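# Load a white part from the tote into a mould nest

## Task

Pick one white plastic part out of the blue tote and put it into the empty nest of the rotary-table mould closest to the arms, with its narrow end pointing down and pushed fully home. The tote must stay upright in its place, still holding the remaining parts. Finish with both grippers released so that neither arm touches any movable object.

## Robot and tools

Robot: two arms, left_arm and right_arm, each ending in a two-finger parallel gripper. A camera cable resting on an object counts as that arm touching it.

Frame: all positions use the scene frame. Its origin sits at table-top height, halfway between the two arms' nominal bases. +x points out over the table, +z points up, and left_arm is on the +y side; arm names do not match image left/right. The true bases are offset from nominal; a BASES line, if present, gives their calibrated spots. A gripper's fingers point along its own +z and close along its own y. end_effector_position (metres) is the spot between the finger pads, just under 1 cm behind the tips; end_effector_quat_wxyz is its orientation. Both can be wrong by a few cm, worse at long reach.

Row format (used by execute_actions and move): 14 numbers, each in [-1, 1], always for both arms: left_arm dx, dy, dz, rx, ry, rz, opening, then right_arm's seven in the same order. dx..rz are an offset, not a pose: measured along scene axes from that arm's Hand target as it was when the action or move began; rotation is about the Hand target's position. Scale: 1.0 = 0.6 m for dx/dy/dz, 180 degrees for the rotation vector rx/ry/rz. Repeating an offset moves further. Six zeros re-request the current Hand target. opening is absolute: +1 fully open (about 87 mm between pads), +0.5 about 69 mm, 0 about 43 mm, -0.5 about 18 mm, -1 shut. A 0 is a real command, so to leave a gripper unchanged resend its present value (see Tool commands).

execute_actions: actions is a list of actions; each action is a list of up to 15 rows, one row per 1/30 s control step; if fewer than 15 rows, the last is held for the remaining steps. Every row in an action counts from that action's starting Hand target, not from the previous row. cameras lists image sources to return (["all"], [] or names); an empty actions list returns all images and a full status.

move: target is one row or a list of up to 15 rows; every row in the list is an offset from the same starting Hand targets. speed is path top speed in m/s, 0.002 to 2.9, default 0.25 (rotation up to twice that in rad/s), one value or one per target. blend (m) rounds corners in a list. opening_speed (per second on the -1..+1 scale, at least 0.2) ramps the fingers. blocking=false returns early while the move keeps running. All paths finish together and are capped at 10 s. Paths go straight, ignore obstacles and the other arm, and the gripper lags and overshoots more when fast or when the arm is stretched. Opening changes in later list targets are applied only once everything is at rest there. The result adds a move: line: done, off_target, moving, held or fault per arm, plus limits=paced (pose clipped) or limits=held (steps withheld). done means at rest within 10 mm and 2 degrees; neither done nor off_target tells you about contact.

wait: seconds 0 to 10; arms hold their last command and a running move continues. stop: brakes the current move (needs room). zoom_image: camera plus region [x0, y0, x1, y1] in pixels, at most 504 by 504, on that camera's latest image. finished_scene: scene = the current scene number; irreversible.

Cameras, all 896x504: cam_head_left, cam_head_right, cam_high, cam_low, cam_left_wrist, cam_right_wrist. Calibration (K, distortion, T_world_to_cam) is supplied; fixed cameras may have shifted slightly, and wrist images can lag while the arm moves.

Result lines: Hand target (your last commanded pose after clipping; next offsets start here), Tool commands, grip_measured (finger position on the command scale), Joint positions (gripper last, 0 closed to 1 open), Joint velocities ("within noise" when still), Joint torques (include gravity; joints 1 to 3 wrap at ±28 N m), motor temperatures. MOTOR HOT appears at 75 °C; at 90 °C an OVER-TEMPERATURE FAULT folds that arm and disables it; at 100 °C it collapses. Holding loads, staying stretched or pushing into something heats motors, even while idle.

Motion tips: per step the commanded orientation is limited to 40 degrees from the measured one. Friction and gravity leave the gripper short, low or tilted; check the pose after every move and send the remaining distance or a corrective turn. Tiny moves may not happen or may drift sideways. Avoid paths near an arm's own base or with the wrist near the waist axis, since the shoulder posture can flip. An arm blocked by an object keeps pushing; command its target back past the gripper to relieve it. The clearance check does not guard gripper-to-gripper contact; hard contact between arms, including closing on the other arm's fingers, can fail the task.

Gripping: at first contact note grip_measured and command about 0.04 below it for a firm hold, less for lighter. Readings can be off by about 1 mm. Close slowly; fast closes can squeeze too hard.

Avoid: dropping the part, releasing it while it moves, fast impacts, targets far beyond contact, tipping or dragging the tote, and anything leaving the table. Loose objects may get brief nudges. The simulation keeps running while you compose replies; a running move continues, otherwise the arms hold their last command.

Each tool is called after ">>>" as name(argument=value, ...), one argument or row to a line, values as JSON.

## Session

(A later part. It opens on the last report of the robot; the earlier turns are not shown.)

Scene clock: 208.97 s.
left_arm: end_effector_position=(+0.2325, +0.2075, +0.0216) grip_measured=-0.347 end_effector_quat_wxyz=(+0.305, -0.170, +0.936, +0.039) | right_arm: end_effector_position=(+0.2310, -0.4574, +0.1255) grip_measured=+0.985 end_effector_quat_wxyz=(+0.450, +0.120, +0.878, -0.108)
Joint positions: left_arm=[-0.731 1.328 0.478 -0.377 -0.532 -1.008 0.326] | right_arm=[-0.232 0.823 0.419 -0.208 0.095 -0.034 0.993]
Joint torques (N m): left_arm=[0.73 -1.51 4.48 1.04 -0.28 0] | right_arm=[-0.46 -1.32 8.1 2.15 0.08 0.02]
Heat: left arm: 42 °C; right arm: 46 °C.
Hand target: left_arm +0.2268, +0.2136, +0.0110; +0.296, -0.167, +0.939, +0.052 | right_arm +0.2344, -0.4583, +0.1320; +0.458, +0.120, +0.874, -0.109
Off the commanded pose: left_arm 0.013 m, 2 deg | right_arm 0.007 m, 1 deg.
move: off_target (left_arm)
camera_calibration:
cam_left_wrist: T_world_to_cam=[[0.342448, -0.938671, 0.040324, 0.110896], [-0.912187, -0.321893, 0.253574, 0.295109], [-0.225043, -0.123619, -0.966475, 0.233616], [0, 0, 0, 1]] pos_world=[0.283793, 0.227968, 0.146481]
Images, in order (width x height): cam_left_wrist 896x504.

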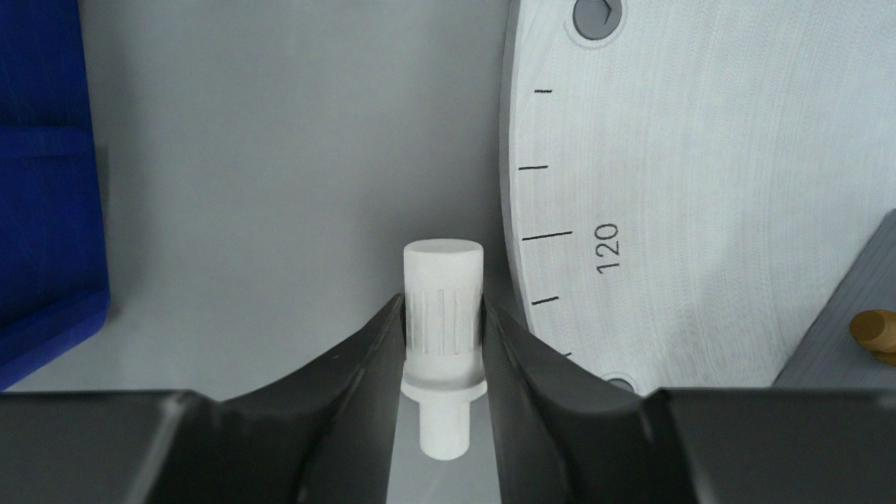

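>>> move(
  target=[0.008,-0.009,0.012, 0,0,0,-0.6, 0,0,0,0,0,0,1],
  speed=0.03,
)

>>> move(
  target=[0,0,0, 0,0,0,0.2, 0,0,0,0,0,0,1],
  opening_speed=0.5,
  cameras=["cam_left_wrist"],
)

Scene clock: 220.80 s.
left_arm: end_effector_position=(+0.2338, +0.2067, +0.0216) grip_measured=-0.347 end_effector_quat_wxyz=(+0.303, -0.169, +0.937, +0.042) | right_arm: end_effector_position=(+0.2310, -0.4574, +0.1255) grip_measured=+0.985 end_effector_quat_wxyz=(+0.450, +0.120, +0.878, -0.108)
Joint positions: left_arm=[-0.731 1.342 0.49 -0.381 -0.534 -1.008 0.326] | right_arm=[-0.232 0.823 0.419 -0.208 0.095 -0.034 0.993]
Joint torques (N m): left_arm=[0.49 -1.76 7.42 0.76 -0.27 -0.03] | right_arm=[-0.29 -1.36 8.13 2.11 0.07 0.02]
Heat: left arm: 41 °C; right arm: 46 °C.
Hand target: left_arm +0.2317, +0.2081, +0.0183; +0.296, -0.167, +0.939, +0.052 | right_arm +0.2344, -0.4583, +0.1320; +0.458, +0.120, +0.874, -0.109
Off the commanded pose: left_arm 0.004 m, 1 deg | right_arm 0.007 m, 1 deg.
move: done

Scene clock: 222.63 s.
left_arm: end_effector_position=(+0.2258, +0.2141, +0.0172) grip_measured=+0.200 end_effector_quat_wxyz=(+0.289, -0.163, +0.941, +0.062) | right_arm: end_effector_position=(+0.2310, -0.4574, +0.1255) grip_measured=+0.985 end_effector_quat_wxyz=(+0.450, +0.120, +0.878, -0.108)
Joint positions: left_arm=[-0.731 1.354 0.49 -0.421 -0.534 -1.008 0.6] | right_arm=[-0.232 0.823 0.419 -0.208 0.095 -0.034 0.993]
Joint torques (N m): left_arm=[0.46 -2.69 7.35 1.06 -0.27 -0.03] | right_arm=[-0.44 -1.32 8.09 2.13 0.1 0.03]
Heat: left arm: 42 °C; right arm: 46 °C.
Hand target: left_arm +0.2316, +0.2081, +0.0182; +0.296, -0.167, +0.939, +0.052 | right_arm +0.2344, -0.4583, +0.1320; +0.458, +0.120, +0.874, -0.109
Off the commanded pose: left_arm 0.008 m, 2 deg | right_arm 0.007 m, 1 deg.
move: done
camera_calibration:
cam_left_wrist: T_world_to_cam=[[0.34366, -0.939015, -0.0121463, 0.120312], [-0.90102, -0.333345, 0.277567, 0.291806], [-0.264688, -0.0844446, -0.96063, 0.229237], [0, 0, 0, 1]] pos_world=[0.282253, 0.229605, 0.140677]
Images, in order (width x height): cam_left_wrist 896x504.

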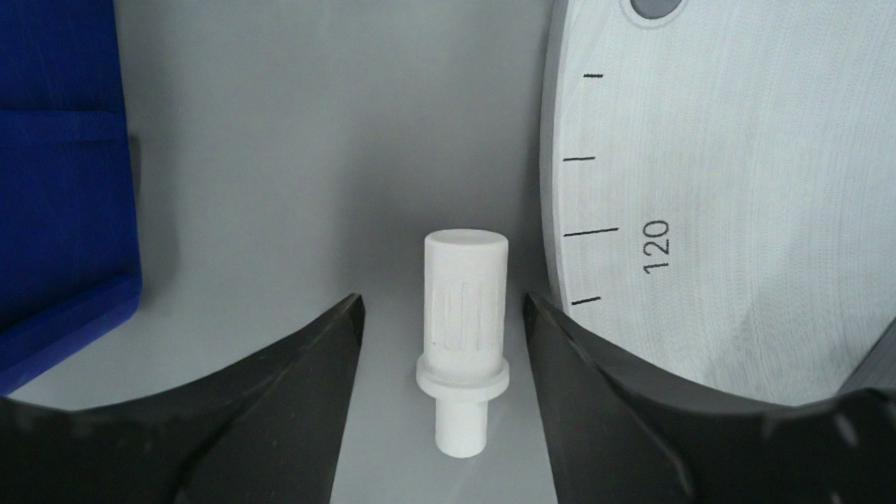

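>>> move(
  target=[
    [0.0,-0.012,0.07, 0,0,0,0.2, 0,0,0,0,0,0,1],
    [0.0,-0.012,0.07, -0.0893,0.2454,0,0.2, 0,0,0,0,0,0,1],
  ],
  speed=0.15,
  cameras=["cam_left_wrist","cam_high","cam_head_right"],
)

Scene clock: 234.47 s.
left_arm: end_effector_position=(+0.2279, +0.2024, +0.0588) grip_measured=+0.200 end_effector_quat_wxyz=(-0.098, -0.174, +0.980, -0.013) | right_arm: end_effector_position=(+0.2310, -0.4574, +0.1255) grip_measured=+0.985 end_effector_quat_wxyz=(+0.450, +0.120, +0.878, -0.108)
Joint positions: left_arm=[-0.305 1.763 1.074 -1.042 0.115 -0.659 0.6] | right_arm=[-0.232 0.823 0.419 -0.208 0.095 -0.034 0.993]
Joint torques (N m): left_arm=[1.25 -5.24 8.54 -0.12 0.24 0.1] | right_arm=[-0.34 -1.24 8.09 2.15 0.07 0.04]
Heat: left arm: 42 °C; right arm: 46 °C.
Hand target: left_arm +0.2316, +0.2010, +0.0602; -0.103, -0.174, +0.979, -0.018 | right_arm +0.2344, -0.4583, +0.1320; +0.458, +0.120, +0.874, -0.109
Off the commanded pose: left_arm 0.004 m, 1 deg | right_arm 0.007 m, 1 deg.
move: done
camera_calibration:
cam_left_wrist: T_world_to_cam=[[0.35073, -0.936475, -0.00168707, 0.106412], [-0.442985, -0.167494, 0.880744, 0.104859], [-0.825077, -0.308156, -0.47359, 0.413173], [0, 0, 0, 1]] pos_world=[0.350029, 0.244537, 0.103501]
Images, in order (width x height): cam_head_right 896x504, cam_high 896x504, cam_left_wrist 896x504.

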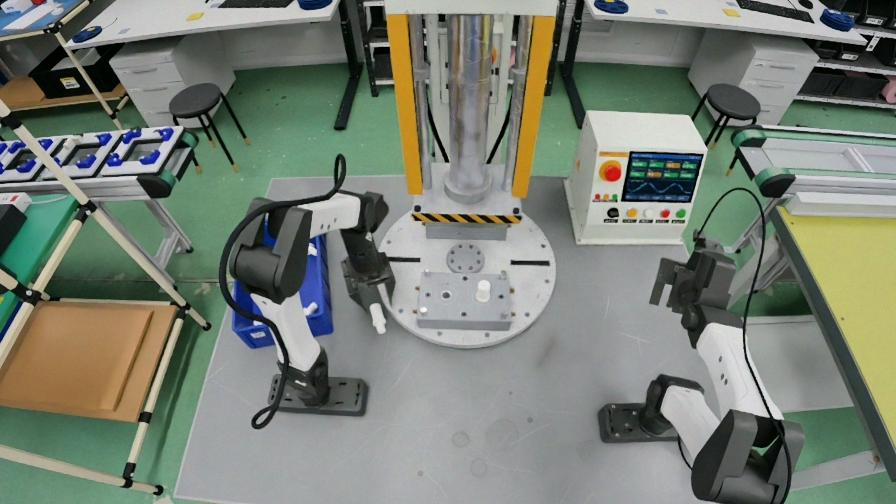

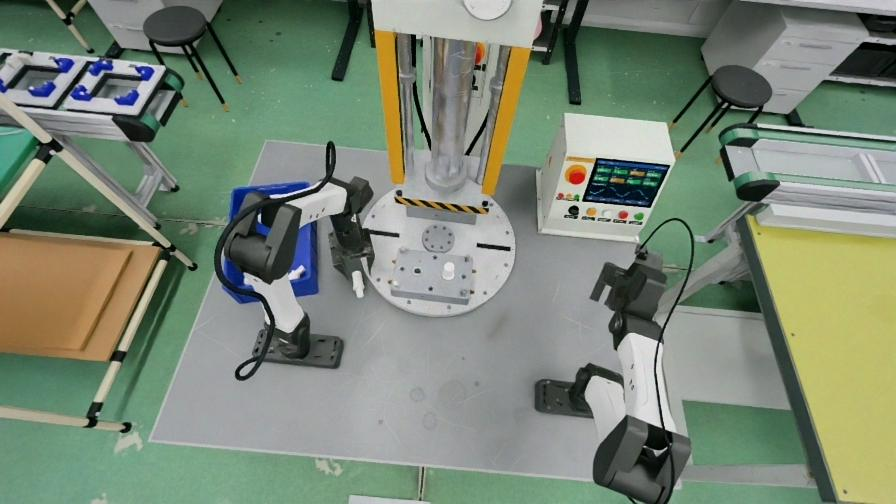

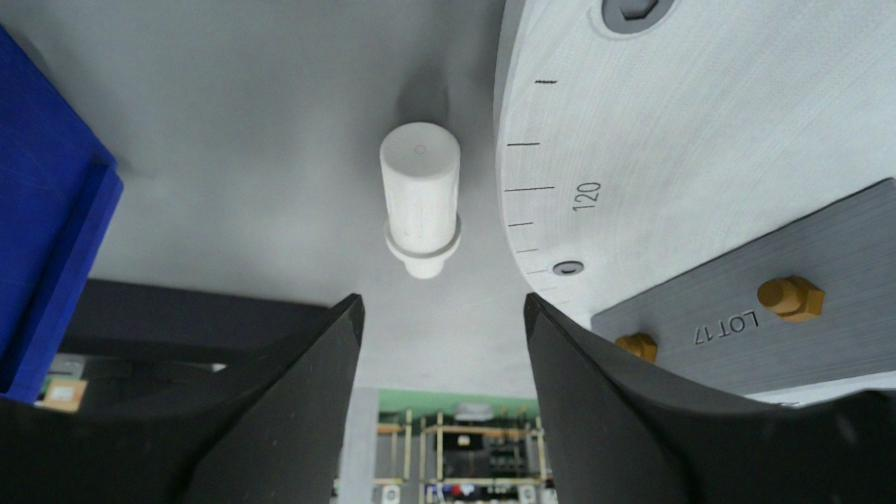

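>>> move(
  target=[0.006,0.0145,-0.055, 0,0,0,0.2, 0,0,0,0,0,0,1],
  speed=0.1,
  cameras=["cam_left_wrist"],
)

Scene clock: 244.20 s.
left_arm: end_effector_position=(+0.2314, +0.2068, +0.0403) grip_measured=+0.200 end_effector_quat_wxyz=(-0.108, -0.172, +0.979, -0.022) | right_arm: end_effector_position=(+0.2310, -0.4574, +0.1255) grip_measured=+0.985 end_effector_quat_wxyz=(+0.450, +0.120, +0.878, -0.108)
Joint positions: left_arm=[-0.273 1.817 1.05 -0.979 0.134 -0.622 0.6] | right_arm=[-0.232 0.823 0.419 -0.208 0.095 -0.034 0.993]
Joint torques (N m): left_arm=[1.24 -4.66 4.46 0.48 0.02 0.02] | right_arm=[-0.24 -1.31 8.16 2.13 0.08 0.01]
Heat: left arm: 42 °C; right arm: 46 °C.
Hand target: left_arm +0.2353, +0.2097, +0.0273; -0.103, -0.174, +0.979, -0.018 | right_arm +0.2344, -0.4583, +0.1320; +0.458, +0.120, +0.874, -0.109
Off the commanded pose: left_arm 0.014 m, 1 deg | right_arm 0.007 m, 1 deg.
move: off_target (left_arm)
camera_calibration:
cam_left_wrist: T_world_to_cam=[[0.349572, -0.936835, 0.0118077, 0.109087], [-0.428036, -0.148482, 0.891481, 0.115509], [-0.833418, -0.316691, -0.452904, 0.411505], [0, 0, 0, 1]] pos_world=[0.354264, 0.249667, 0.0821099]
Images, in order (width x height): cam_left_wrist 896x504.

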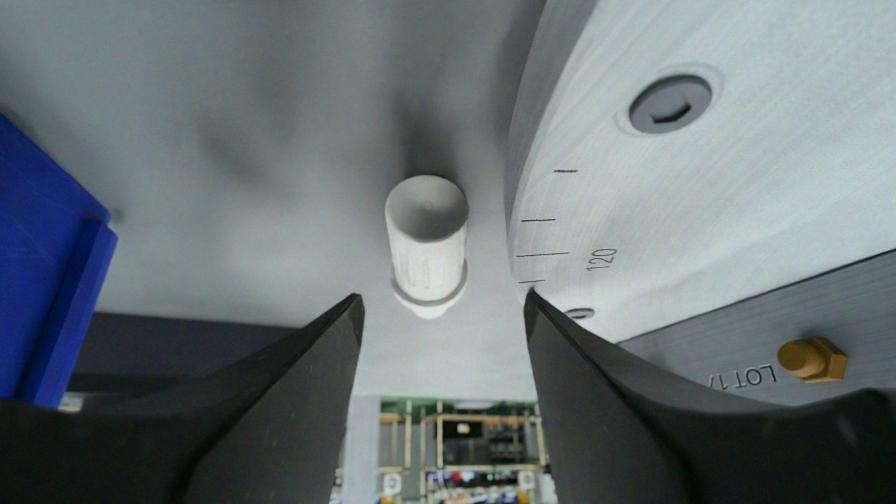

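>>> move(
  target=[0.0,0.008,-0.024, 0,0,0,0.2, 0,0,0,0,0,0,1],
  speed=0.1,
  cameras=["cam_left_wrist"],
)

Scene clock: 250.53 s.
left_arm: end_effector_position=(+0.2311, +0.2071, +0.0387) grip_measured=+0.200 end_effector_quat_wxyz=(-0.113, -0.174, +0.978, -0.039) | right_arm: end_effector_position=(+0.2310, -0.4574, +0.1255) grip_measured=+0.985 end_effector_quat_wxyz=(+0.450, +0.120, +0.878, -0.108)
Joint positions: left_arm=[-0.251 1.817 1.037 -0.963 0.166 -0.601 0.6] | right_arm=[-0.232 0.823 0.419 -0.208 0.095 -0.034 0.993]
Joint torques (N m): left_arm=[0.76 -2.99 2.77 0.83 -0.32 -0.02] | right_arm=[-0.29 -1.2 8.14 2.1 0.1 0.01]
Heat: left arm: 42 °C; right arm: 46 °C.
Hand target: left_arm +0.2352, +0.2144, +0.0129; -0.103, -0.174, +0.979, -0.018 | right_arm +0.2344, -0.4583, +0.1320; +0.458, +0.120, +0.874, -0.109
Off the commanded pose: left_arm 0.027 m, 3 deg | right_arm 0.007 m, 1 deg.
move: off_target (left_arm)
camera_calibration:
cam_left_wrist: T_world_to_cam=[[0.356395, -0.933347, 0.0429652, 0.105919], [-0.42329, -0.120295, 0.897973, 0.10973], [-0.832952, -0.33822, -0.437949, 0.414387], [0, 0, 0, 1]] pos_world=[0.353863, 0.252213, 0.0783945]
Images, in order (width x height): cam_left_wrist 896x504.

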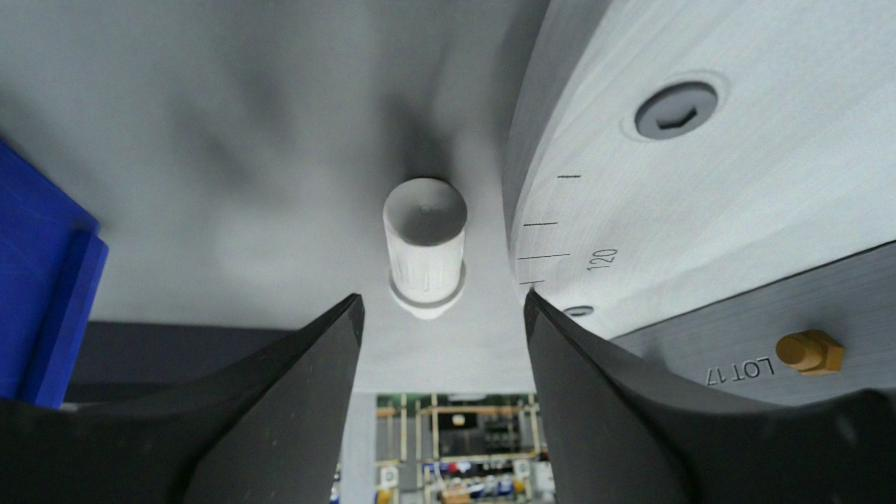

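>>> move(
  target=[
    [-0.005,0,0.075, 0,0,0,0.2, 0,0,0,0,0,0,1],
    [-0.005,0,0.075, 0.0228,-0.0627,0,0.2, 0,0,0,0,0,0,1],
  ],
  speed=0.1,
  cameras=["cam_left_wrist","cam_head_right"],
)

Scene clock: 271.50 s.
left_arm: end_effector_position=(+0.2293, +0.2145, +0.0555) grip_measured=+0.200 end_effector_quat_wxyz=(-0.018, -0.174, +0.985, +0.001) | right_arm: end_effector_position=(+0.2310, -0.4574, +0.1255) grip_measured=+0.985 end_effector_quat_wxyz=(+0.450, +0.120, +0.878, -0.108)
Joint positions: left_arm=[-0.325 1.63 0.955 -0.928 0.017 -0.686 0.6] | right_arm=[-0.232 0.823 0.419 -0.208 0.095 -0.034 0.993]
Joint torques (N m): left_arm=[0.09 -7.66 5.61 0.45 -0.12 -0.06] | right_arm=[-0.43 -1.25 8.13 2.12 0.11 0.02]
Heat: left arm: 40 °C; right arm: 47 °C.
Hand target: left_arm +0.2321, +0.2145, +0.0578; +0.000, -0.175, +0.985, +0.000 | right_arm +0.2344, -0.4583, +0.1320; +0.458, +0.120, +0.874, -0.109
Off the commanded pose: left_arm 0.004 m, 2 deg | right_arm 0.007 m, 1 deg.
move: done
camera_calibration:
cam_left_wrist: T_world_to_cam=[[0.348617, -0.937265, -0.00052244, 0.117821], [-0.57041, -0.212607, 0.793366, 0.154116], [-0.743705, -0.276283, -0.608744, 0.398413], [0, 0, 0, 1]] pos_world=[0.343137, 0.25327, 0.120323]
Images, in order (width x height): cam_head_right 896x504, cam_left_wrist 896x504.

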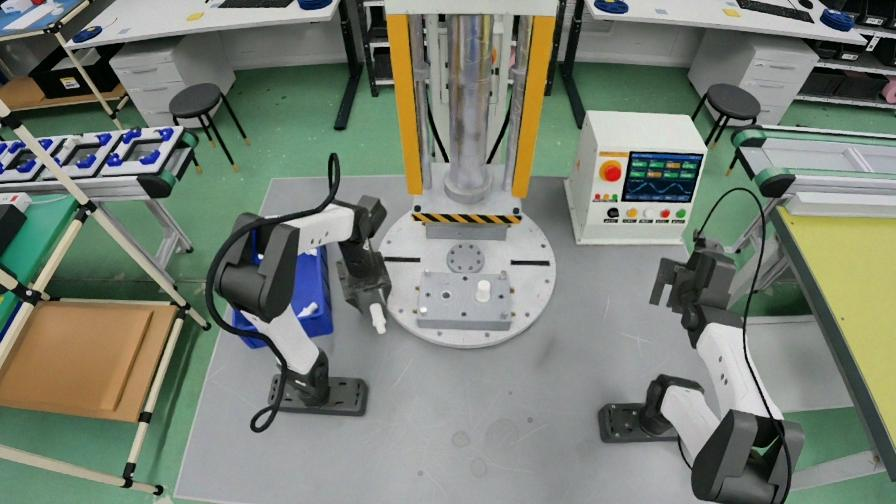

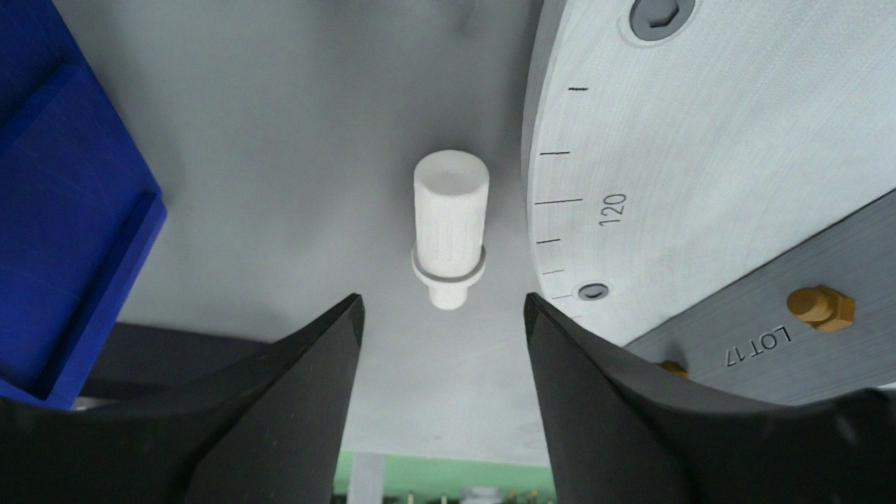

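>>> move(
  target=[0.016,-0.001,-0.065, 0,0,0,0.2, 0,0,0,0,0,0,1],
  speed=0.08,
  cameras=["cam_left_wrist"],
)

Scene clock: 281.57 s.
left_arm: end_effector_position=(+0.2335, +0.2112, +0.0398) grip_measured=+0.200 end_effector_quat_wxyz=(-0.012, -0.172, +0.985, -0.010) | right_arm: end_effector_position=(+0.2310, -0.4574, +0.1255) grip_measured=+0.985 end_effector_quat_wxyz=(+0.450, +0.120, +0.878, -0.108)
Joint positions: left_arm=[-0.324 1.658 0.917 -0.841 0.028 -0.681 0.6] | right_arm=[-0.232 0.823 0.419 -0.208 0.095 -0.034 0.993]
Joint torques (N m): left_arm=[0.87 -2.19 3.82 1.17 -0.21 -0.01] | right_arm=[-0.23 -1.26 8.02 2.1 0.08 0.04]
Heat: left arm: 40 °C; right arm: 47 °C.
Hand target: left_arm +0.2419, +0.2139, +0.0188; +0.000, -0.175, +0.985, +0.000 | right_arm +0.2344, -0.4583, +0.1320; +0.458, +0.120, +0.874, -0.109
Off the commanded pose: left_arm 0.023 m, 2 deg | right_arm 0.007 m, 1 deg.
move: off_target (left_arm)
camera_calibration:
cam_left_wrist: T_world_to_cam=[[0.344446, -0.938542, 0.0222631, 0.113531], [-0.584594, -0.19587, 0.787328, 0.168299], [-0.73458, -0.284207, -0.616133, 0.390867], [0, 0, 0, 1]] pos_world=[0.346405, 0.250606, 0.105792]
Images, in order (width x height): cam_left_wrist 896x504.

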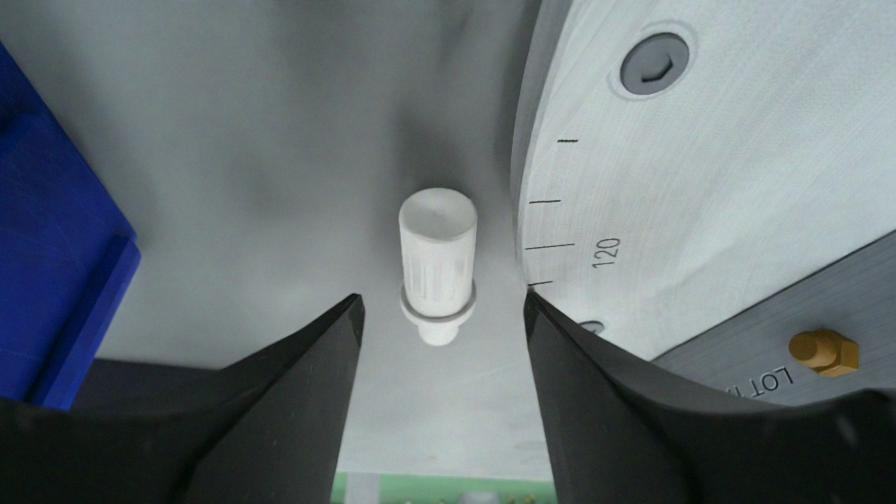

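>>> move(
  target=[
    [-0.008,0,0.12, 0,0,0,0.2, 0,0,0,0,0,0,1],
    [-0.018,-0.006,0.12, 0.0665,-0.1828,0,0.2, 0,0,0,0,0,0,1],
  ],
  speed=0.12,
  cameras=["cam_left_wrist"],
)

Scene clock: 311.17 s.
left_arm: end_effector_position=(+0.2281, +0.2102, +0.0887) grip_measured=+0.200 end_effector_quat_wxyz=(+0.280, -0.162, +0.945, +0.056) | right_arm: end_effector_position=(+0.2310, -0.4574, +0.1255) grip_measured=+0.985 end_effector_quat_wxyz=(+0.450, +0.120, +0.878, -0.108)
Joint positions: left_arm=[-0.719 1.215 0.717 -0.782 -0.51 -0.995 0.6] | right_arm=[-0.232 0.823 0.419 -0.208 0.095 -0.034 0.993]
Joint torques (N m): left_arm=[0.06 -4.31 6.49 0.98 -0.51 -0.1] | right_arm=[-0.32 -1.26 8.2 2.14 0.07 0.05]
Motor temperatures (°C): left_arm=[29 32 39 32 28 29 28] | right_arm=[29 34 47 42 27 28 31]
Heat: left arm: 39 °C; right arm: 47 °C.
Hand target: left_arm +0.2310, +0.2103, +0.0908; +0.296, -0.167, +0.939, +0.052 | right_arm +0.2344, -0.4583, +0.1320; +0.458, +0.120, +0.874, -0.109
Off the commanded pose: left_arm 0.004 m, 2 deg | right_arm 0.007 m, 1 deg.
move: done
camera_calibration:
cam_left_wrist: T_world_to_cam=[[0.337898, -0.941172, -0.00455561, 0.117839], [-0.898542, -0.324026, 0.296021, 0.268503], [-0.280083, -0.0959317, -0.95517, 0.303543], [0, 0, 0, 1]] pos_world=[0.286461, 0.227029, 0.210989]
Images, in order (width x height): cam_left_wrist 896x504.

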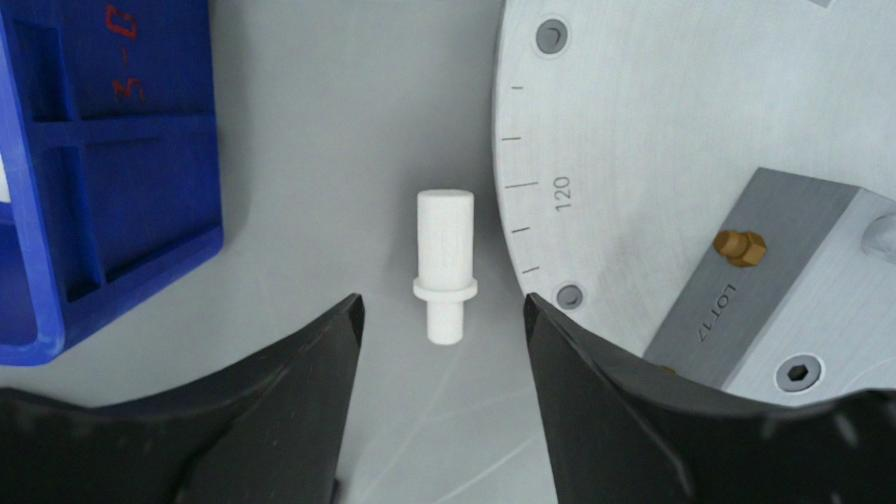

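>>> move(
  target=[0,0,-0.12, 0,0,0,0.05, 0,0,0,0,0,0,1],
  speed=0.12,
  cameras=["cam_left_wrist"],
)

Scene clock: 317.00 s.
left_arm: end_effector_position=(+0.2278, +0.2099, +0.0210) grip_measured=+0.050 end_effector_quat_wxyz=(+0.286, -0.165, +0.943, +0.050) | right_arm: end_effector_position=(+0.2310, -0.4574, +0.1255) grip_measured=+0.985 end_effector_quat_wxyz=(+0.450, +0.120, +0.878, -0.108)
Joint positions: left_arm=[-0.722 1.341 0.5 -0.425 -0.512 -1 0.525] | right_arm=[-0.232 0.823 0.419 -0.208 0.095 -0.034 0.993]
Joint torques (N m): left_arm=[0.27 -2.52 5.83 1.12 -0.47 -0.05] | right_arm=[-0.39 -1.25 8.17 2.13 0.08 0.02]
Heat: left arm: 39 °C; right arm: 47 °C.
Hand target: left_arm +0.2311, +0.2103, +0.0188; +0.296, -0.167, +0.939, +0.052 | right_arm +0.2344, -0.4583, +0.1320; +0.458, +0.120, +0.874, -0.109
Off the commanded pose: left_arm 0.004 m, 1 deg | right_arm 0.007 m, 1 deg.
move: done
camera_calibration:
cam_left_wrist: T_world_to_cam=[[0.340095, -0.940331, 0.0106247, 0.116342], [-0.901738, -0.32289, 0.28742, 0.288929], [-0.26684, -0.107331, -0.957746, 0.238234], [0, 0, 0, 1]] pos_world=[0.284541, 0.228262, 0.143887]
Images, in order (width x height): cam_left_wrist 896x504.

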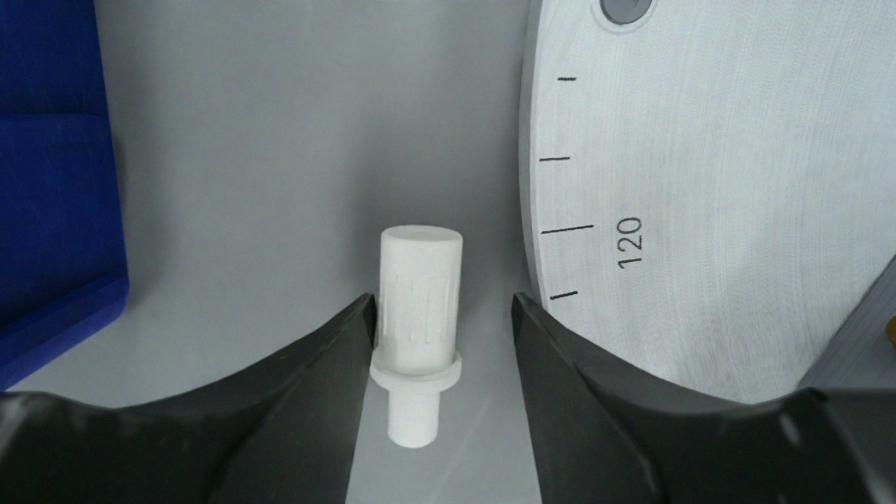

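>>> move(
  target=[-0.004,0.014,0, 0,0,0,0.05, 0,0,0,0,0,0,1],
  speed=0.06,
  cameras=["cam_left_wrist"],
)

Scene clock: 323.57 s.
left_arm: end_effector_position=(+0.2239, +0.2169, +0.0159) grip_measured=+0.050 end_effector_quat_wxyz=(+0.283, -0.163, +0.944, +0.056) | right_arm: end_effector_position=(+0.2310, -0.4574, +0.1255) grip_measured=+0.985 end_effector_quat_wxyz=(+0.450, +0.120, +0.878, -0.108)
Joint positions: left_arm=[-0.712 1.334 0.473 -0.412 -0.512 -0.987 0.525] | right_arm=[-0.232 0.823 0.419 -0.208 0.095 -0.034 0.993]
Joint torques (N m): left_arm=[1.36 -4.7 5.67 1.02 -0.39 0.08] | right_arm=[-0.38 -1.32 8.01 2.13 0.08 0.01]
Heat: left arm: 40 °C; right arm: 47 °C.
Hand target: left_arm +0.2286, +0.2187, +0.0188; +0.296, -0.167, +0.939, +0.052 | right_arm +0.2344, -0.4583, +0.1320; +0.458, +0.120, +0.874, -0.109
Off the commanded pose: left_arm 0.006 m, 2 deg | right_arm 0.007 m, 1 deg.
move: done
camera_calibration:
cam_left_wrist: T_world_to_cam=[[0.339742, -0.940514, -0.00311046, 0.124588], [-0.899558, -0.325909, 0.290825, 0.289181], [-0.274539, -0.0960074, -0.956771, 0.232344], [0, 0, 0, 1]] pos_world=[0.281594, 0.23373, 0.138586]
Images, in order (width x height): cam_left_wrist 896x504.

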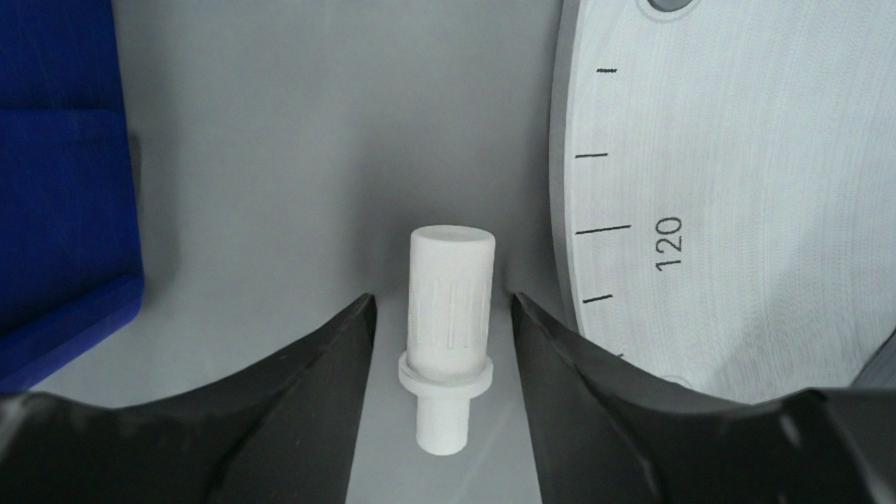

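>>> move(
  target=[0,0,0, 0,0,0,-0.6, 0,0,0,0,0,0,1],
  opening_speed=0.5,
)

>>> move(
  target=[
    [0,0,0.09, 0,0,0,-0.6, 0,0,0,0,0,0,1],
    [-0.06,0.004,0.09, 0,0,-0.111,-0.6, 0,0,0,0,0,0,1],
    [-0.06,0.004,0.015, 0,0,-0.111,-0.6, 0,0,0,0,0,0,1],
  ],
  speed=0.12,
  cameras=["cam_left_wrist","cam_head_right"],
)

Scene clock: 332.47 s.
left_arm: end_effector_position=(+0.2241, +0.2167, +0.0160) grip_measured=-0.344 end_effector_quat_wxyz=(+0.284, -0.162, +0.943, +0.055) | right_arm: end_effector_position=(+0.2310, -0.4574, +0.1255) grip_measured=+0.985 end_effector_quat_wxyz=(+0.450, +0.120, +0.878, -0.108)
Joint positions: left_arm=[-0.712 1.334 0.473 -0.41 -0.512 -0.986 0.328] | right_arm=[-0.232 0.823 0.419 -0.208 0.095 -0.034 0.993]
Joint torques (N m): left_arm=[1.39 -4.71 5.68 1.01 -0.39 0.07] | right_arm=[-0.44 -1.33 8.08 2.13 0.11 0.02]
Heat: left arm: 40 °C; right arm: 47 °C.
Hand target: left_arm +0.2286, +0.2187, +0.0188; +0.296, -0.167, +0.939, +0.052 | right_arm +0.2344, -0.4583, +0.1320; +0.458, +0.120, +0.874, -0.109
Off the commanded pose: left_arm 0.006 m, 2 deg | right_arm 0.007 m, 1 deg.
move: done

Scene clock: 335.77 s.
left_arm: end_effector_position=(+0.1922, +0.2228, +0.0303) grip_measured=-0.344 end_effector_quat_wxyz=(+0.300, -0.006, +0.954, +0.003) | right_arm: end_effector_position=(+0.2310, -0.4574, +0.1255) grip_measured=+0.985 end_effector_quat_wxyz=(+0.450, +0.120, +0.878, -0.108)
Joint positions: left_arm=[-0.753 0.977 0.327 -0.461 -0.414 -0.68 0.328] | right_arm=[-0.232 0.823 0.419 -0.208 0.095 -0.034 0.993]
Joint torques (N m): left_arm=[0.42 -0.81 6.68 1.33 -0.12 0.08] | right_arm=[-0.36 -1.4 8.2 2.13 0.08 0.02]
Heat: left arm: 40 °C; right arm: 47 °C.
Hand target: left_arm +0.1926, +0.2211, +0.0278; +0.301, -0.001, +0.954, +0.000 | right_arm +0.2344, -0.4583, +0.1320; +0.458, +0.120, +0.874, -0.109
Off the commanded pose: left_arm 0.003 m, 1 deg | right_arm 0.007 m, 1 deg.
move: done
camera_calibration:
cam_left_wrist: T_world_to_cam=[[0.0147092, -0.999853, 0.00885777, 0.21638], [-0.963279, -0.0117948, 0.268245, 0.201384], [-0.268101, -0.0124782, -0.96331, 0.218323], [0, 0, 0, 1]] pos_world=[0.249339, 0.221448, 0.154376]
Images, in order (width x height): cam_head_right 896x504, cam_left_wrist 896x504.

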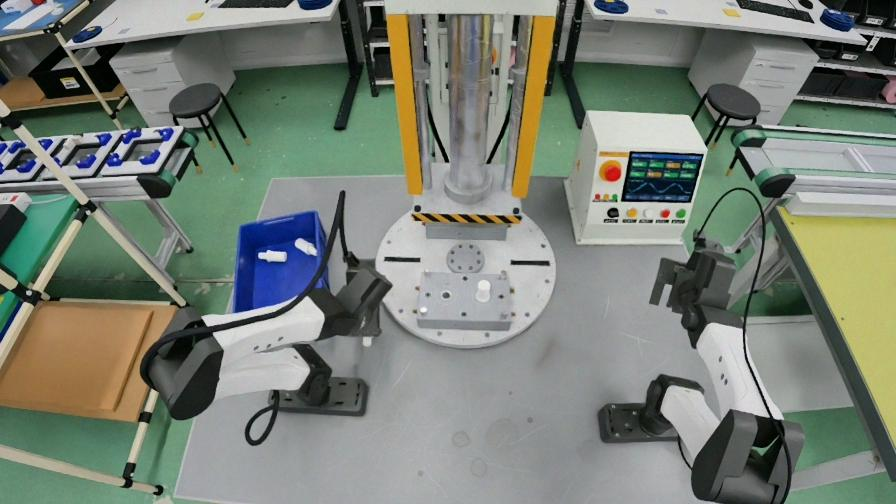

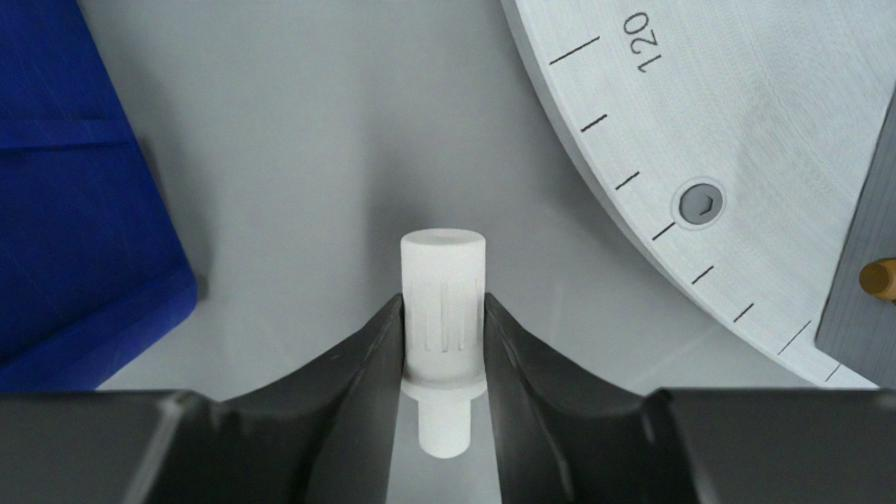

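>>> move(
  target=[0,0,-0.02, 0,0,0,-0.6, 0,0,0,0,0,0,1],
  speed=0.05,
)

>>> move(
  target=[0,0,-0.006, 0,0,0,-0.6, 0,0,0,0,0,0,1],
  speed=0.03,
  cameras=["cam_left_wrist"],
)

Scene clock: 342.30 s.
left_arm: end_effector_position=(+0.1923, +0.2226, +0.0183) grip_measured=-0.344 end_effector_quat_wxyz=(+0.300, -0.006, +0.954, +0.003) | right_arm: end_effector_position=(+0.2310, -0.4574, +0.1255) grip_measured=+0.985 end_effector_quat_wxyz=(+0.450, +0.120, +0.878, -0.108)
Joint positions: left_arm=[-0.753 1.016 0.289 -0.383 -0.414 -0.68 0.328] | right_arm=[-0.232 0.823 0.419 -0.208 0.095 -0.034 0.993]
Joint torques (N m): left_arm=[0.4 -0.91 6.49 1.35 -0.13 0.08] | right_arm=[-0.29 -1.24 8.13 2.14 0.1 0.01]
Heat: left arm: 40 °C; right arm: 48 °C.
Hand target: left_arm +0.1926, +0.2211, +0.0158; +0.301, -0.001, +0.954, +0.000 | right_arm +0.2344, -0.4583, +0.1320; +0.458, +0.120, +0.874, -0.109
Off the commanded pose: left_arm 0.003 m, 1 deg | right_arm 0.007 m, 1 deg.
move: done

Scene clock: 343.13 s.
left_arm: end_effector_position=(+0.1944, +0.2206, +0.0171) grip_measured=-0.344 end_effector_quat_wxyz=(+0.303, -0.007, +0.953, -0.001) | right_arm: end_effector_position=(+0.2310, -0.4574, +0.1255) grip_measured=+0.985 end_effector_quat_wxyz=(+0.450, +0.120, +0.878, -0.108)
Joint positions: left_arm=[-0.753 1.027 0.284 -0.357 -0.414 -0.679 0.328] | right_arm=[-0.232 0.823 0.419 -0.208 0.095 -0.034 0.993]
Joint torques (N m): left_arm=[0.39 -0.83 5.85 1.34 -0.12 0.08] | right_arm=[-0.39 -1.28 8.09 2.13 0.08 0.01]
Heat: left arm: 40 °C; right arm: 48 °C.
Hand target: left_arm +0.1926, +0.2211, +0.0122; +0.301, -0.001, +0.954, +0.000 | right_arm +0.2344, -0.4583, +0.1320; +0.458, +0.120, +0.874, -0.109
Off the commanded pose: left_arm 0.005 m, 1 deg | right_arm 0.007 m, 1 deg.
move: done
camera_calibration:
cam_left_wrist: T_world_to_cam=[[0.0138976, -0.999782, 0.0156015, 0.214269], [-0.965126, -0.00933333, 0.261618, 0.206952], [-0.261415, -0.0186933, -0.965045, 0.20627], [0, 0, 0, 1]] pos_world=[0.250679, 0.220009, 0.141575]
Images, in order (width x height): cam_left_wrist 896x504.

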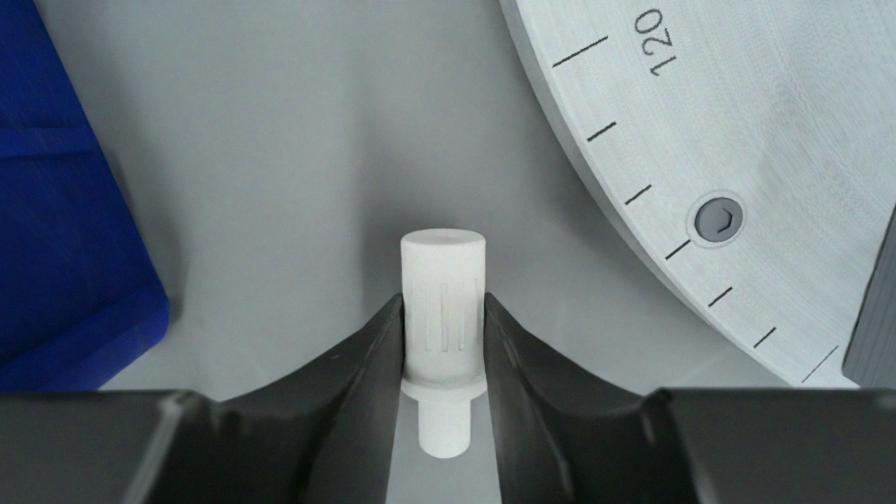

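>>> move(
  target=[0.001,0,0.005, 0,0,0,-0.6, 0,0,0,0,0,0,1],
  speed=0.03,
)

>>> move(
  target=[0,0,0, 0,0,0,0.1, 0,0,0,0,0,0,1],
  opening_speed=0.5,
)

>>> move(
  target=[
    [0.0,0,0.08, 0,0,0,0.1, 0,0,0,0,0,0,1],
    [0.008,-0.001,0.08, 0,0.233,0,0.1, 0,0,0,0,0,0,1],
  ],
  speed=0.12,
  cameras=["cam_left_wrist","cam_head_right"],
)

Scene clock: 353.23 s.
left_arm: end_effector_position=(+0.1944, +0.2206, +0.0171) grip_measured=-0.344 end_effector_quat_wxyz=(+0.303, -0.006, +0.953, -0.001) | right_arm: end_effector_position=(+0.2310, -0.4574, +0.1255) grip_measured=+0.985 end_effector_quat_wxyz=(+0.450, +0.120, +0.878, -0.108)
Joint positions: left_arm=[-0.753 1.028 0.284 -0.357 -0.413 -0.678 0.328] | right_arm=[-0.232 0.823 0.419 -0.208 0.095 -0.034 0.993]
Joint torques (N m): left_arm=[0.66 -1.37 6.79 1.17 -0.11 0.08] | right_arm=[-0.35 -1.29 7.99 2.14 0.09 0.03]
Heat: left arm: 40 °C; right arm: 48 °C.
Hand target: left_arm +0.1932, +0.2211, +0.0152; +0.301, -0.001, +0.954, +0.000 | right_arm +0.2344, -0.4583, +0.1320; +0.458, +0.120, +0.874, -0.109
Off the commanded pose: left_arm 0.002 m, 1 deg | right_arm 0.007 m, 1 deg.
move: done

Scene clock: 354.87 s.
left_arm: end_effector_position=(+0.1944, +0.2206, +0.0171) grip_measured=+0.100 end_effector_quat_wxyz=(+0.303, -0.006, +0.953, +0.000) | right_arm: end_effector_position=(+0.2310, -0.4574, +0.1255) grip_measured=+0.985 end_effector_quat_wxyz=(+0.450, +0.120, +0.878, -0.108)
Joint positions: left_arm=[-0.753 1.028 0.284 -0.357 -0.413 -0.677 0.55] | right_arm=[-0.232 0.823 0.419 -0.208 0.095 -0.034 0.993]
Joint torques (N m): left_arm=[0.66 -1.37 6.79 1.17 -0.12 0.09] | right_arm=[-0.43 -1.35 8.17 2.14 0.08 0.01]
Heat: left arm: 40 °C; right arm: 48 °C.
Hand target: left_arm +0.1932, +0.2212, +0.0152; +0.301, -0.001, +0.954, +0.000 | right_arm +0.2344, -0.4583, +0.1320; +0.458, +0.120, +0.874, -0.109
Off the commanded pose: left_arm 0.002 m, 1 deg | right_arm 0.007 m, 1 deg.
move: done

Scene clock: 359.00 s.
left_arm: end_effector_position=(+0.1938, +0.2225, +0.0609) grip_measured=+0.100 end_effector_quat_wxyz=(-0.057, -0.001, +0.998, +0.006) | right_arm: end_effector_position=(+0.2310, -0.4574, +0.1255) grip_measured=+0.985 end_effector_quat_wxyz=(+0.450, +0.120, +0.878, -0.108)
Joint positions: left_arm=[-0.385 1.595 0.921 -1.007 0.034 -0.398 0.55] | right_arm=[-0.232 0.823 0.419 -0.208 0.095 -0.034 0.993]
Joint torques (N m): left_arm=[1.35 -4.15 8.84 0 0.22 0.09] | right_arm=[-0.31 -1.29 8.18 2.13 0.08 0.01]
Heat: left arm: 41 °C; right arm: 48 °C.
Hand target: left_arm +0.1980, +0.2205, +0.0632; -0.060, -0.001, +0.998, +0.000 | right_arm +0.2344, -0.4583, +0.1320; +0.458, +0.120, +0.874, -0.109
Off the commanded pose: left_arm 0.005 m, 1 deg | right_arm 0.007 m, 1 deg.
move: done
camera_calibration:
cam_left_wrist: T_world_to_cam=[[0.00911688, -0.999947, -0.00486979, 0.217634], [-0.544403, -0.0090484, 0.838775, 0.0782128], [-0.838774, -0.00499588, -0.544456, 0.331677], [0, 0, 0, 1]] pos_world=[0.318797, 0.219988, 0.11604]
Images, in order (width x height): cam_head_right 896x504, cam_left_wrist 896x504.

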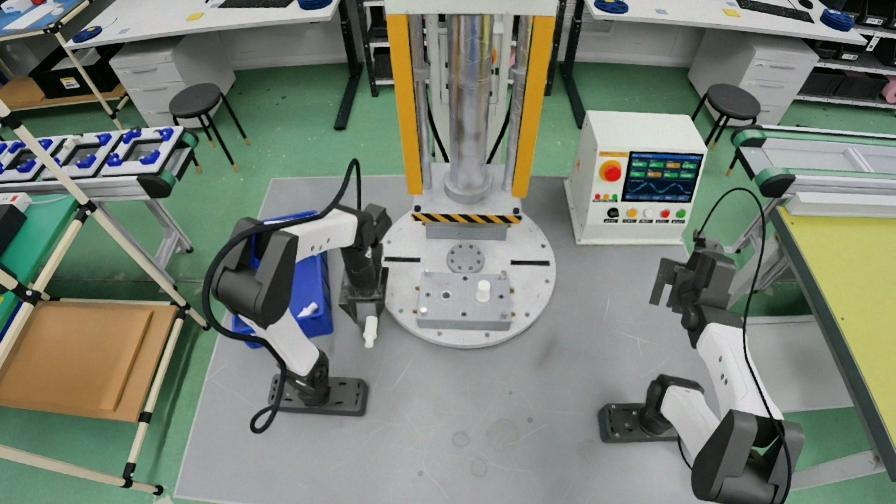

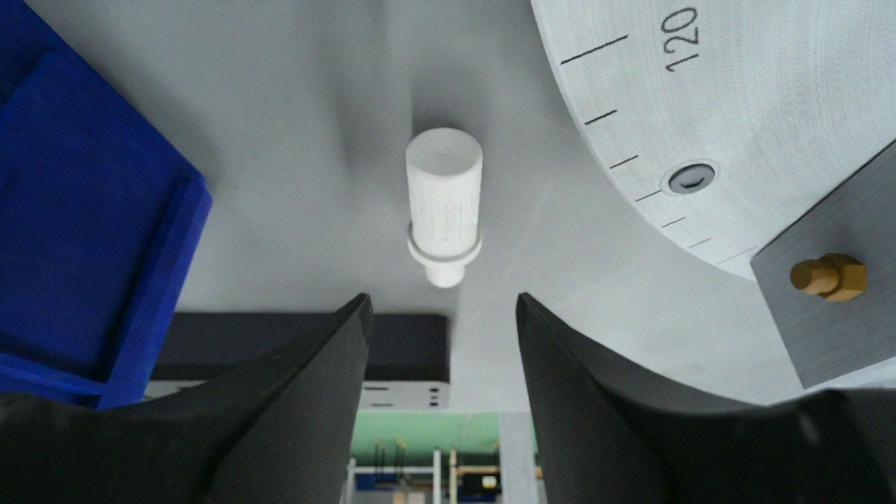

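>>> move(
  target=[0.016,0,-0.078, 0,0,0,0.1, 0,0,0,0,0,0,1],
  speed=0.08,
  cameras=["cam_left_wrist"],
)

Scene clock: 364.77 s.
left_arm: end_effector_position=(+0.2080, +0.2201, +0.0213) grip_measured=+0.100 end_effector_quat_wxyz=(-0.056, -0.001, +0.998, +0.004) | right_arm: end_effector_position=(+0.2310, -0.4574, +0.1255) grip_measured=+0.985 end_effector_quat_wxyz=(+0.450, +0.120, +0.878, -0.108)
Joint positions: left_arm=[-0.371 1.724 0.884 -0.838 0.034 -0.384 0.55] | right_arm=[-0.232 0.823 0.419 -0.208 0.095 -0.034 0.993]
Joint torques (N m): left_arm=[1.37 -4.81 5.2 0.28 0.21 0.09] | right_arm=[-0.31 -1.25 8.16 2.14 0.08 0.03]
Heat: left arm: 41 °C; right arm: 48 °C.
Hand target: left_arm +0.2076, +0.2206, +0.0164; -0.060, -0.001, +0.998, +0.000 | right_arm +0.2344, -0.4583, +0.1320; +0.458, +0.120, +0.874, -0.109
Off the commanded pose: left_arm 0.005 m, 1 deg | right_arm 0.007 m, 1 deg.
move: done
camera_calibration:
cam_left_wrist: T_world_to_cam=[[0.00884462, -0.999959, -0.00181954, 0.214964], [-0.546505, -0.00635763, 0.837432, 0.118925], [-0.837409, -0.00641237, -0.546539, 0.322083], [0, 0, 0, 1]] pos_world=[0.332807, 0.217776, 0.0768304]
Images, in order (width x height): cam_left_wrist 896x504.

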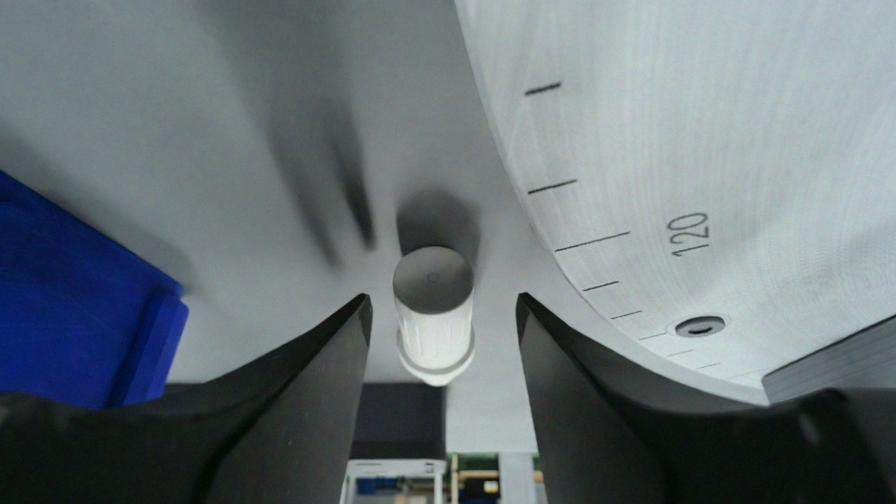

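>>> move(
  target=[-0.007,0.007,-0.006, 0,0,0,0.1, 0,0,0,0,0,0,1],
  speed=0.05,
)

>>> move(
  target=[0,0,0, 0,0,0,-0.6, 0,0,0,0,0,0,1],
  opening_speed=0.5,
  cameras=["cam_left_wrist"],
)

Scene clock: 374.70 s.
left_arm: end_effector_position=(+0.2032, +0.2243, +0.0161) grip_measured=+0.100 end_effector_quat_wxyz=(-0.060, -0.001, +0.998, +0.005) | right_arm: end_effector_position=(+0.2310, -0.4574, +0.1255) grip_measured=+0.985 end_effector_quat_wxyz=(+0.450, +0.120, +0.878, -0.108)
Joint positions: left_arm=[-0.362 1.724 0.856 -0.819 0.034 -0.375 0.55] | right_arm=[-0.232 0.823 0.419 -0.208 0.095 -0.034 0.993]
Joint torques (N m): left_arm=[1.36 -5.39 4.96 0.27 0.2 0.11] | right_arm=[-0.32 -1.26 8.27 2.12 0.09 0.03]
Heat: left arm: 41 °C; right arm: 48 °C.
Hand target: left_arm +0.2034, +0.2247, +0.0128; -0.060, -0.001, +0.998, +0.000 | right_arm +0.2344, -0.4583, +0.1320; +0.458, +0.120, +0.874, -0.109
Off the commanded pose: left_arm 0.003 m, 1 deg | right_arm 0.007 m, 1 deg.
move: done

Scene clock: 376.30 s.
left_arm: end_effector_position=(+0.2034, +0.2243, +0.0161) grip_measured=-0.345 end_effector_quat_wxyz=(-0.060, -0.001, +0.998, +0.005) | right_arm: end_effector_position=(+0.2310, -0.4574, +0.1255) grip_measured=+0.985 end_effector_quat_wxyz=(+0.450, +0.120, +0.878, -0.108)
Joint positions: left_arm=[-0.362 1.724 0.856 -0.818 0.034 -0.375 0.327] | right_arm=[-0.232 0.823 0.419 -0.208 0.095 -0.034 0.993]
Joint torques (N m): left_arm=[1.37 -5.37 5 0.28 0.19 0.1] | right_arm=[-0.28 -1.35 8.08 2.13 0.11 0.01]
Heat: left arm: 41 °C; right arm: 48 °C.
Hand target: left_arm +0.2035, +0.2247, +0.0128; -0.060, -0.001, +0.998, +0.000 | right_arm +0.2344, -0.4583, +0.1320; +0.458, +0.120, +0.874, -0.109
Off the commanded pose: left_arm 0.003 m, 1 deg | right_arm 0.007 m, 1 deg.
move: done
camera_calibration:
cam_left_wrist: T_world_to_cam=[[0.00887428, -0.999954, -0.0036309, 0.219214], [-0.540506, -0.00785165, 0.841304, 0.119894], [-0.841293, -0.00550344, -0.540551, 0.315847], [0, 0, 0, 1]] pos_world=[0.328578, 0.221883, 0.0706601]
Images, in order (width x height): cam_left_wrist 896x504.

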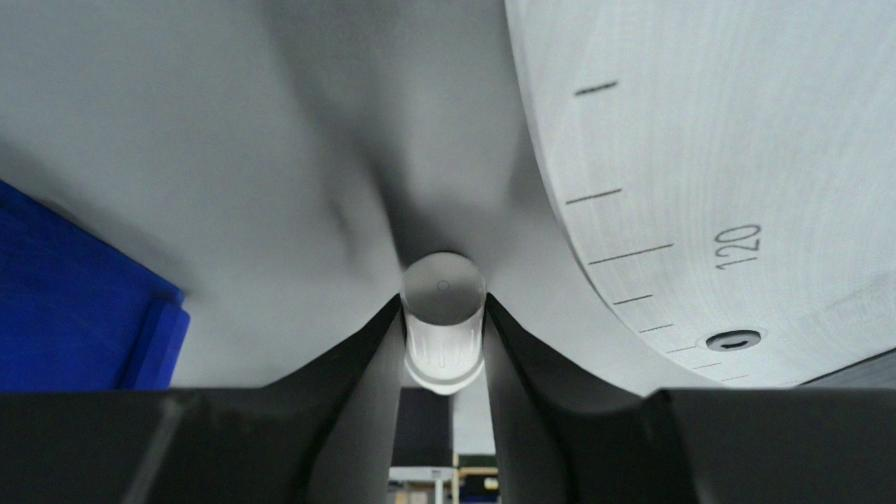

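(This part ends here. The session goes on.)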